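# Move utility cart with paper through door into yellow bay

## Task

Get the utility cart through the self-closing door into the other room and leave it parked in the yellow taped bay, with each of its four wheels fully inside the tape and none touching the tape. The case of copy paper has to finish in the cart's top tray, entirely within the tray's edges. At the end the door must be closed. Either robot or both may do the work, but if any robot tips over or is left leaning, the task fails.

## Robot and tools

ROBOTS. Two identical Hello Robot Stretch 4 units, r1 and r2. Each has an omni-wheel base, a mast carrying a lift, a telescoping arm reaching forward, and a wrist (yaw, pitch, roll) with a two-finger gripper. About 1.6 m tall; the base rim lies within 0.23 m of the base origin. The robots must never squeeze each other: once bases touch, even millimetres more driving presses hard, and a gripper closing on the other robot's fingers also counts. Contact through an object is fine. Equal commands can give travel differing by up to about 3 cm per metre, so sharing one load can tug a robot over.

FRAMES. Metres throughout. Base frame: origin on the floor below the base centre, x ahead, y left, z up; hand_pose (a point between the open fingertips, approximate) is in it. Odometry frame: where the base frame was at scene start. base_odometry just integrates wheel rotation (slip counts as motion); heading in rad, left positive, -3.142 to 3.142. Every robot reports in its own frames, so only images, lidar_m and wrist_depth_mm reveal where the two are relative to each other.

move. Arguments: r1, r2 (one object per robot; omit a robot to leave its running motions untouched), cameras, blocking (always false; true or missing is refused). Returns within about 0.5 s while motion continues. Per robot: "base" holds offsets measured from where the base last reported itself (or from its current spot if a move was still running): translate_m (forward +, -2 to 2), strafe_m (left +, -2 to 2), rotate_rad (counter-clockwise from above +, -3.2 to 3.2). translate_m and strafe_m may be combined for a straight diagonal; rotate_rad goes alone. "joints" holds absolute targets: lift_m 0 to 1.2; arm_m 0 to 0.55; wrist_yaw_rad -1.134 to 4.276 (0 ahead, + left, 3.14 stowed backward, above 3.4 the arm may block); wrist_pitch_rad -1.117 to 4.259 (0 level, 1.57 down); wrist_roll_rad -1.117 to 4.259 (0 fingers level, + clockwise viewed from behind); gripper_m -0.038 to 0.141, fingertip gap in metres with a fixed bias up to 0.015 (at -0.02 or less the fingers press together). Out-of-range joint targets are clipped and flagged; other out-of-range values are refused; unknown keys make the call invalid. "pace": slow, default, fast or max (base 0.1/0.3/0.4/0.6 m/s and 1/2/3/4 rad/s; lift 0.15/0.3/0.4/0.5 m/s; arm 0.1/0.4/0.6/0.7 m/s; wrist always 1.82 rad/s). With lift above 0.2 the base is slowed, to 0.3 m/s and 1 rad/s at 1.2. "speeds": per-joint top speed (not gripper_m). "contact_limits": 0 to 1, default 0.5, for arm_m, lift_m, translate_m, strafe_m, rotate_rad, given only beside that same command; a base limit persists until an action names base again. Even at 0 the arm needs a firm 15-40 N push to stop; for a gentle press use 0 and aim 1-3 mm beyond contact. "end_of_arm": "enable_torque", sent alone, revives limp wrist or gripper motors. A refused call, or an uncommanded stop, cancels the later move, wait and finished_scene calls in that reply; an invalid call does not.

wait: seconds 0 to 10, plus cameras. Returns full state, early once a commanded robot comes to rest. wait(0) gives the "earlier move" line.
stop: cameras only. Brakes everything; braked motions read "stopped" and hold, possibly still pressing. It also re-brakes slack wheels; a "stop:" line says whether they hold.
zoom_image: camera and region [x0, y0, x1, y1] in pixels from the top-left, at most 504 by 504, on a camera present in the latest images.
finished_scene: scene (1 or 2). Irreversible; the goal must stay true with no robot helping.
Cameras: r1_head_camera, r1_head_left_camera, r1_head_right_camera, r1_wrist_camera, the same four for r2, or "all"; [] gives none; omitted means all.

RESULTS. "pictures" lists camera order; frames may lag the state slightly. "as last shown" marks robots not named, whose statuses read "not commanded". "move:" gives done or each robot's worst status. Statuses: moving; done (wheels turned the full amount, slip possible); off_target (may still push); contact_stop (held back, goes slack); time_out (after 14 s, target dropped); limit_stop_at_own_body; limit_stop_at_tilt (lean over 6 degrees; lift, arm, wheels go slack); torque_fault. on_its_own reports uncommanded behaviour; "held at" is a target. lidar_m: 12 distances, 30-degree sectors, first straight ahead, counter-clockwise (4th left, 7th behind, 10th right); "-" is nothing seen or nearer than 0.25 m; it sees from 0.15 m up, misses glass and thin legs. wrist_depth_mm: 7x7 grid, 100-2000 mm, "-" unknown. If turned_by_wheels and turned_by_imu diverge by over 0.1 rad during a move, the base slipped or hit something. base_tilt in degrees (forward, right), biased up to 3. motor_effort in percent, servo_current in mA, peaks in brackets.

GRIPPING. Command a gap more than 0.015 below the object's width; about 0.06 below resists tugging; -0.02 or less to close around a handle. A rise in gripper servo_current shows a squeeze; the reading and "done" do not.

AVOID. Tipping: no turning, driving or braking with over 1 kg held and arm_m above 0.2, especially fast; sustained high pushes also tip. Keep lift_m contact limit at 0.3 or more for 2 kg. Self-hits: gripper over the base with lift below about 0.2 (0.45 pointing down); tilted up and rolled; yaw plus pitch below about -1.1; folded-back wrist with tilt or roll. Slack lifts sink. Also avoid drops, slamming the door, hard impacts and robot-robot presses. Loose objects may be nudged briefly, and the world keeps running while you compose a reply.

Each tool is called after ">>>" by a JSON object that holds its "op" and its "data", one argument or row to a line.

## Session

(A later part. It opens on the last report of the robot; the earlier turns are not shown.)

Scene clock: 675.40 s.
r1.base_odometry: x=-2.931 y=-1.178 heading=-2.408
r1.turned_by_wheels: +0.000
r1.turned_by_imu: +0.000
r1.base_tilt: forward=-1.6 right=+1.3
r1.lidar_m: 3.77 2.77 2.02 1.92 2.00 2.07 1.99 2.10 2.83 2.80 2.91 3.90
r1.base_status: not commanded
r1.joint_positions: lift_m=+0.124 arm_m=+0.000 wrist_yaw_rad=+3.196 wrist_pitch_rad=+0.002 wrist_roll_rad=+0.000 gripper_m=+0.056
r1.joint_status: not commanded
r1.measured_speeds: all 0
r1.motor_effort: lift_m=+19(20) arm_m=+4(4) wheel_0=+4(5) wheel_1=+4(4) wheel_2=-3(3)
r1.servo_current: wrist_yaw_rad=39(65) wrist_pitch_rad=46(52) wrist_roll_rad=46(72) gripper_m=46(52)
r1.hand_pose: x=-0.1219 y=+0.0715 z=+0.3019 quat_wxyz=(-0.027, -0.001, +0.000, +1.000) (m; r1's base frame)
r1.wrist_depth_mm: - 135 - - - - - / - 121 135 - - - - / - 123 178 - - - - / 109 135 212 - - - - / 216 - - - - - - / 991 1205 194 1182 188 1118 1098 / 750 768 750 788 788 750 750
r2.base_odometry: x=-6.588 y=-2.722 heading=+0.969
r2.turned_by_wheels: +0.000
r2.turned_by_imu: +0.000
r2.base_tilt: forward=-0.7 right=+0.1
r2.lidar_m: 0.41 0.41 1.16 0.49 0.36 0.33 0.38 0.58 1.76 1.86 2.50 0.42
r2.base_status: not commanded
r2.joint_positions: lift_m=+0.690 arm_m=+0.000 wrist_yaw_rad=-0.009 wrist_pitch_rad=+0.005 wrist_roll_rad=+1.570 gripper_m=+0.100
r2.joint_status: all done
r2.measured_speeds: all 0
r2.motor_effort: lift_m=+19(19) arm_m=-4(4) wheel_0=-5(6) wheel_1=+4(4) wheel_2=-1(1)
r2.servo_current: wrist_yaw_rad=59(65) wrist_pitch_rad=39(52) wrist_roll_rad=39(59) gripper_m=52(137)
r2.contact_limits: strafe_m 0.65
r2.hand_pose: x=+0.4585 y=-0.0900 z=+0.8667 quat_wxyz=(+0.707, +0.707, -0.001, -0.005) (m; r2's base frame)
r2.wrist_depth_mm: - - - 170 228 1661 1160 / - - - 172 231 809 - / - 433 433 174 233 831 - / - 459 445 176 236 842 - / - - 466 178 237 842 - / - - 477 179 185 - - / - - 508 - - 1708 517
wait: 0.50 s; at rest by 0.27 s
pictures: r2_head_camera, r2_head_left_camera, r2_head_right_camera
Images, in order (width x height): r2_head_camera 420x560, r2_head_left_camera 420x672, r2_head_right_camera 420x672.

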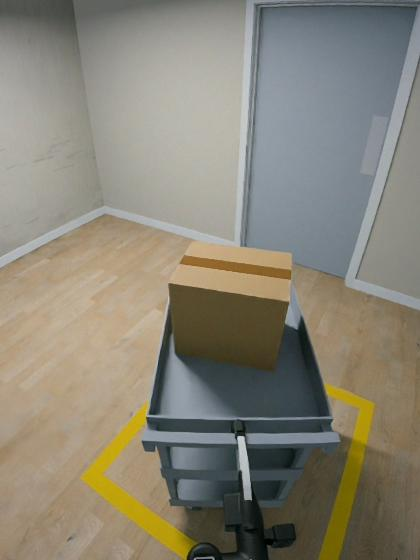

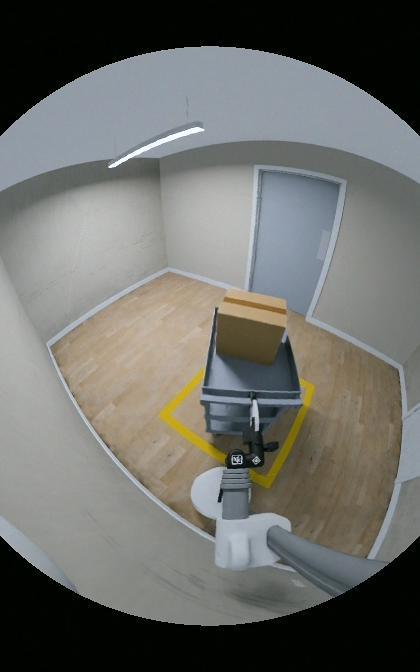

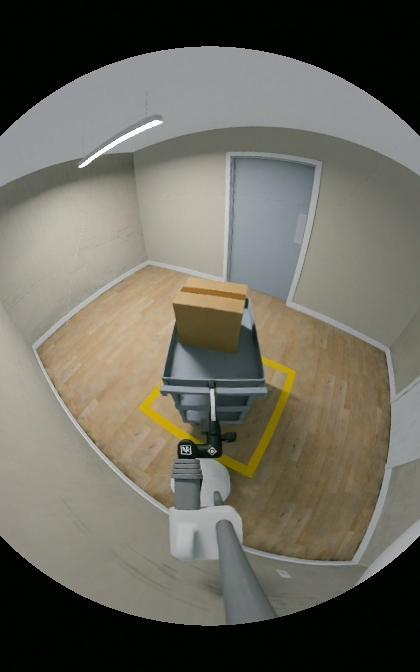

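>>> {"op": "move", "data": {
  "blocking": false,
  "r2": {"base":{"translate_m":-0.42,"strafe_m":-0.54},"pace":"slow","contact_limits":{"translate_m":0.3}},
  "cameras": []
}}

>>> {"op": "wait", "data": {
  "seconds": 10,
  "cameras": ["r2_head_camera","r2_head_left_camera"]
}}

Scene clock: 684.17 s.
move: r2 moving
r1: as last shown
r1.lidar_m: 3.77 2.76 2.03 1.90 1.99 2.10 1.98 2.08 2.82 2.79 2.91 3.90
r1.motor_effort: lift_m=+19(20) arm_m=+4(4) wheel_0=+4(4) wheel_1=+4(4) wheel_2=-3(3)
r1.servo_current: wrist_yaw_rad=46(59) wrist_pitch_rad=46(46) wrist_roll_rad=52(52) gripper_m=39(46)
r1.wrist_depth_mm: - 135 - - - - - / - 121 135 - - - - / - 123 178 - - - - / 109 135 212 - - - - / 216 - - - - - - / 1025 1255 193 1205 187 1138 1118 / 750 750 750 798 778 750 750
r2.base_odometry: x=-6.584 y=-2.733 heading=+0.970
r2.turned_by_wheels: +0.001
r2.turned_by_imu: +0.001
r2.base_tilt: forward=-0.7 right=+0.1
r2.lidar_m: 0.42 0.45 1.19 0.48 0.35 0.35 0.38 0.58 1.75 1.86 2.52 0.45
r2.base_status: translate_m moving; strafe_m moving
r2.joint_positions: lift_m=+0.690 arm_m=+0.000 wrist_yaw_rad=-0.002 wrist_pitch_rad=+0.005 wrist_roll_rad=+1.570 gripper_m=+0.100
r2.joint_status: not commanded
r2.measured_speeds: translate_m=-0.030 strafe_m=-0.038 rotate_rad=+0.002 lift_m=+0.000 arm_m=+0.000 wrist_yaw_rad=+0.020 wrist_pitch_rad=+0.000 wrist_roll_rad=+0.000
r2.motor_effort: lift_m=+19(19) arm_m=-4(4) wheel_0=+6(8) wheel_1=-7(8) wheel_2=+9(9)
r2.servo_current: wrist_yaw_rad=52(65) wrist_pitch_rad=46(46) wrist_roll_rad=46(52) gripper_m=52(59)
r2.contact_limits: translate_m 0.3
r2.hand_pose: x=+0.4591 y=-0.0879 z=+0.8667 quat_wxyz=(+0.707, +0.707, +0.001, -0.002) (m; r2's base frame)
r2.wrist_depth_mm: - - - 171 229 1708 1160 / - - - 174 233 768 - / - 436 436 176 236 831 - / - 455 455 178 239 842 - / - - 477 181 242 - - / - - 488 183 186 - - / - - - - 249 1808 500
pictures: none
No camera images: "cameras" was empty.

Scene clock: 691.80 s.
earlier move: r2 done
r1.base_odometry: x=-2.931 y=-1.178 heading=-2.408
r1.turned_by_wheels: +0.000
r1.turned_by_imu: +0.000
r1.base_tilt: forward=-1.6 right=+1.3
r1.lidar_m: 3.77 2.81 2.02 1.92 2.01 2.09 1.98 2.10 2.85 2.81 2.90 3.93
r1.base_status: not commanded
r1.joint_positions: lift_m=+0.124 arm_m=+0.000 wrist_yaw_rad=+3.196 wrist_pitch_rad=+0.002 wrist_roll_rad=+0.000 gripper_m=+0.056
r1.joint_status: not commanded
r1.measured_speeds: all 0
r1.motor_effort: lift_m=+19(20) arm_m=+4(4) wheel_0=+4(4) wheel_1=+4(4) wheel_2=-3(3)
r1.servo_current: wrist_yaw_rad=39(72) wrist_pitch_rad=52(52) wrist_roll_rad=46(78) gripper_m=33(52)
r1.hand_pose: x=-0.1219 y=+0.0715 z=+0.3019 quat_wxyz=(-0.027, -0.001, +0.000, +1.000) (m; r1's base frame)
r1.wrist_depth_mm: - 135 - - - - - / - 121 135 - - - - / - 123 178 - - - - / 109 136 212 - - - - / 216 - - - - - - / 991 1205 193 1182 187 1138 1078 / 750 759 759 778 788 759 750
r2.base_odometry: x=-6.380 y=-3.373 heading=+0.969
r2.turned_by_wheels: +0.000
r2.turned_by_imu: -0.001
r2.base_tilt: forward=-0.7 right=+0.1
r2.lidar_m: 0.87 0.84 1.01 0.41 0.31 0.29 0.30 0.49 1.08 1.18 1.65 2.50
r2.base_status: done
r2.joint_positions: lift_m=+0.690 arm_m=+0.000 wrist_yaw_rad=-0.002 wrist_pitch_rad=+0.003 wrist_roll_rad=+1.570 gripper_m=+0.100
r2.joint_status: not commanded
r2.measured_speeds: all 0
r2.motor_effort: lift_m=+17(19) arm_m=-3(4) wheel_0=+3(10) wheel_1=-5(9) wheel_2=+5(10)
r2.servo_current: wrist_yaw_rad=46(65) wrist_pitch_rad=46(46) wrist_roll_rad=39(65) gripper_m=46(59)
r2.contact_limits: translate_m 0.3
r2.hand_pose: x=+0.4591 y=-0.0879 z=+0.8673 quat_wxyz=(+0.707, +0.707, +0.001, -0.002) (m; r2's base frame)
r2.wrist_depth_mm: - - - - - 1661 1160 / - - - - - 1661 1229 / - - - - - 1756 1182 / - - - - - 1708 1229 / - - - - - 1808 1205 / - - 193 - 192 1182 1078 / - - - - - - -
wait: 7.63 of 10 s (r2 has come to rest)
pictures: r2_head_camera, r2_head_left_camera
Images, in order (width x height): r2_head_camera 420x560, r2_head_left_camera 420x672.

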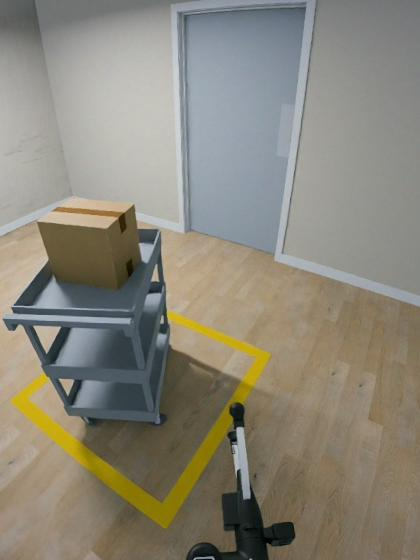

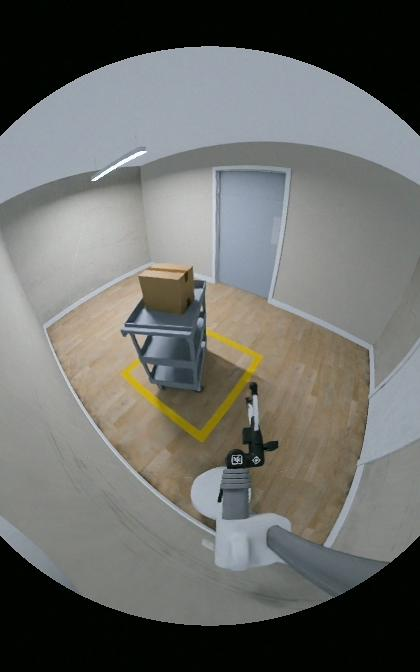

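>>> {"op": "zoom_image", "data": {
  "camera": "r2_head_camera",
  "region": [0, 190, 280, 540]
}}

Scaled by 1.440 from the camera's 420x560 image, which has a finer 1200x1600 frame.

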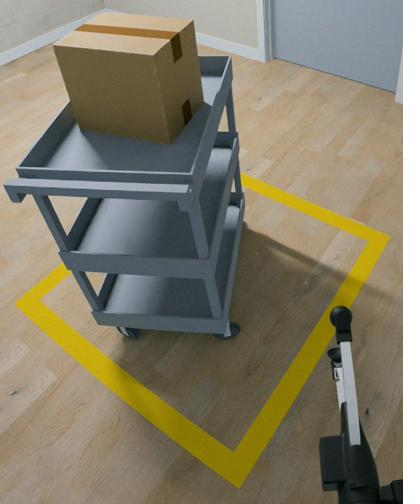

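>>> {"op": "finished_scene", "data": {
  "scene": 2
}}

The scene is finished: the task was done.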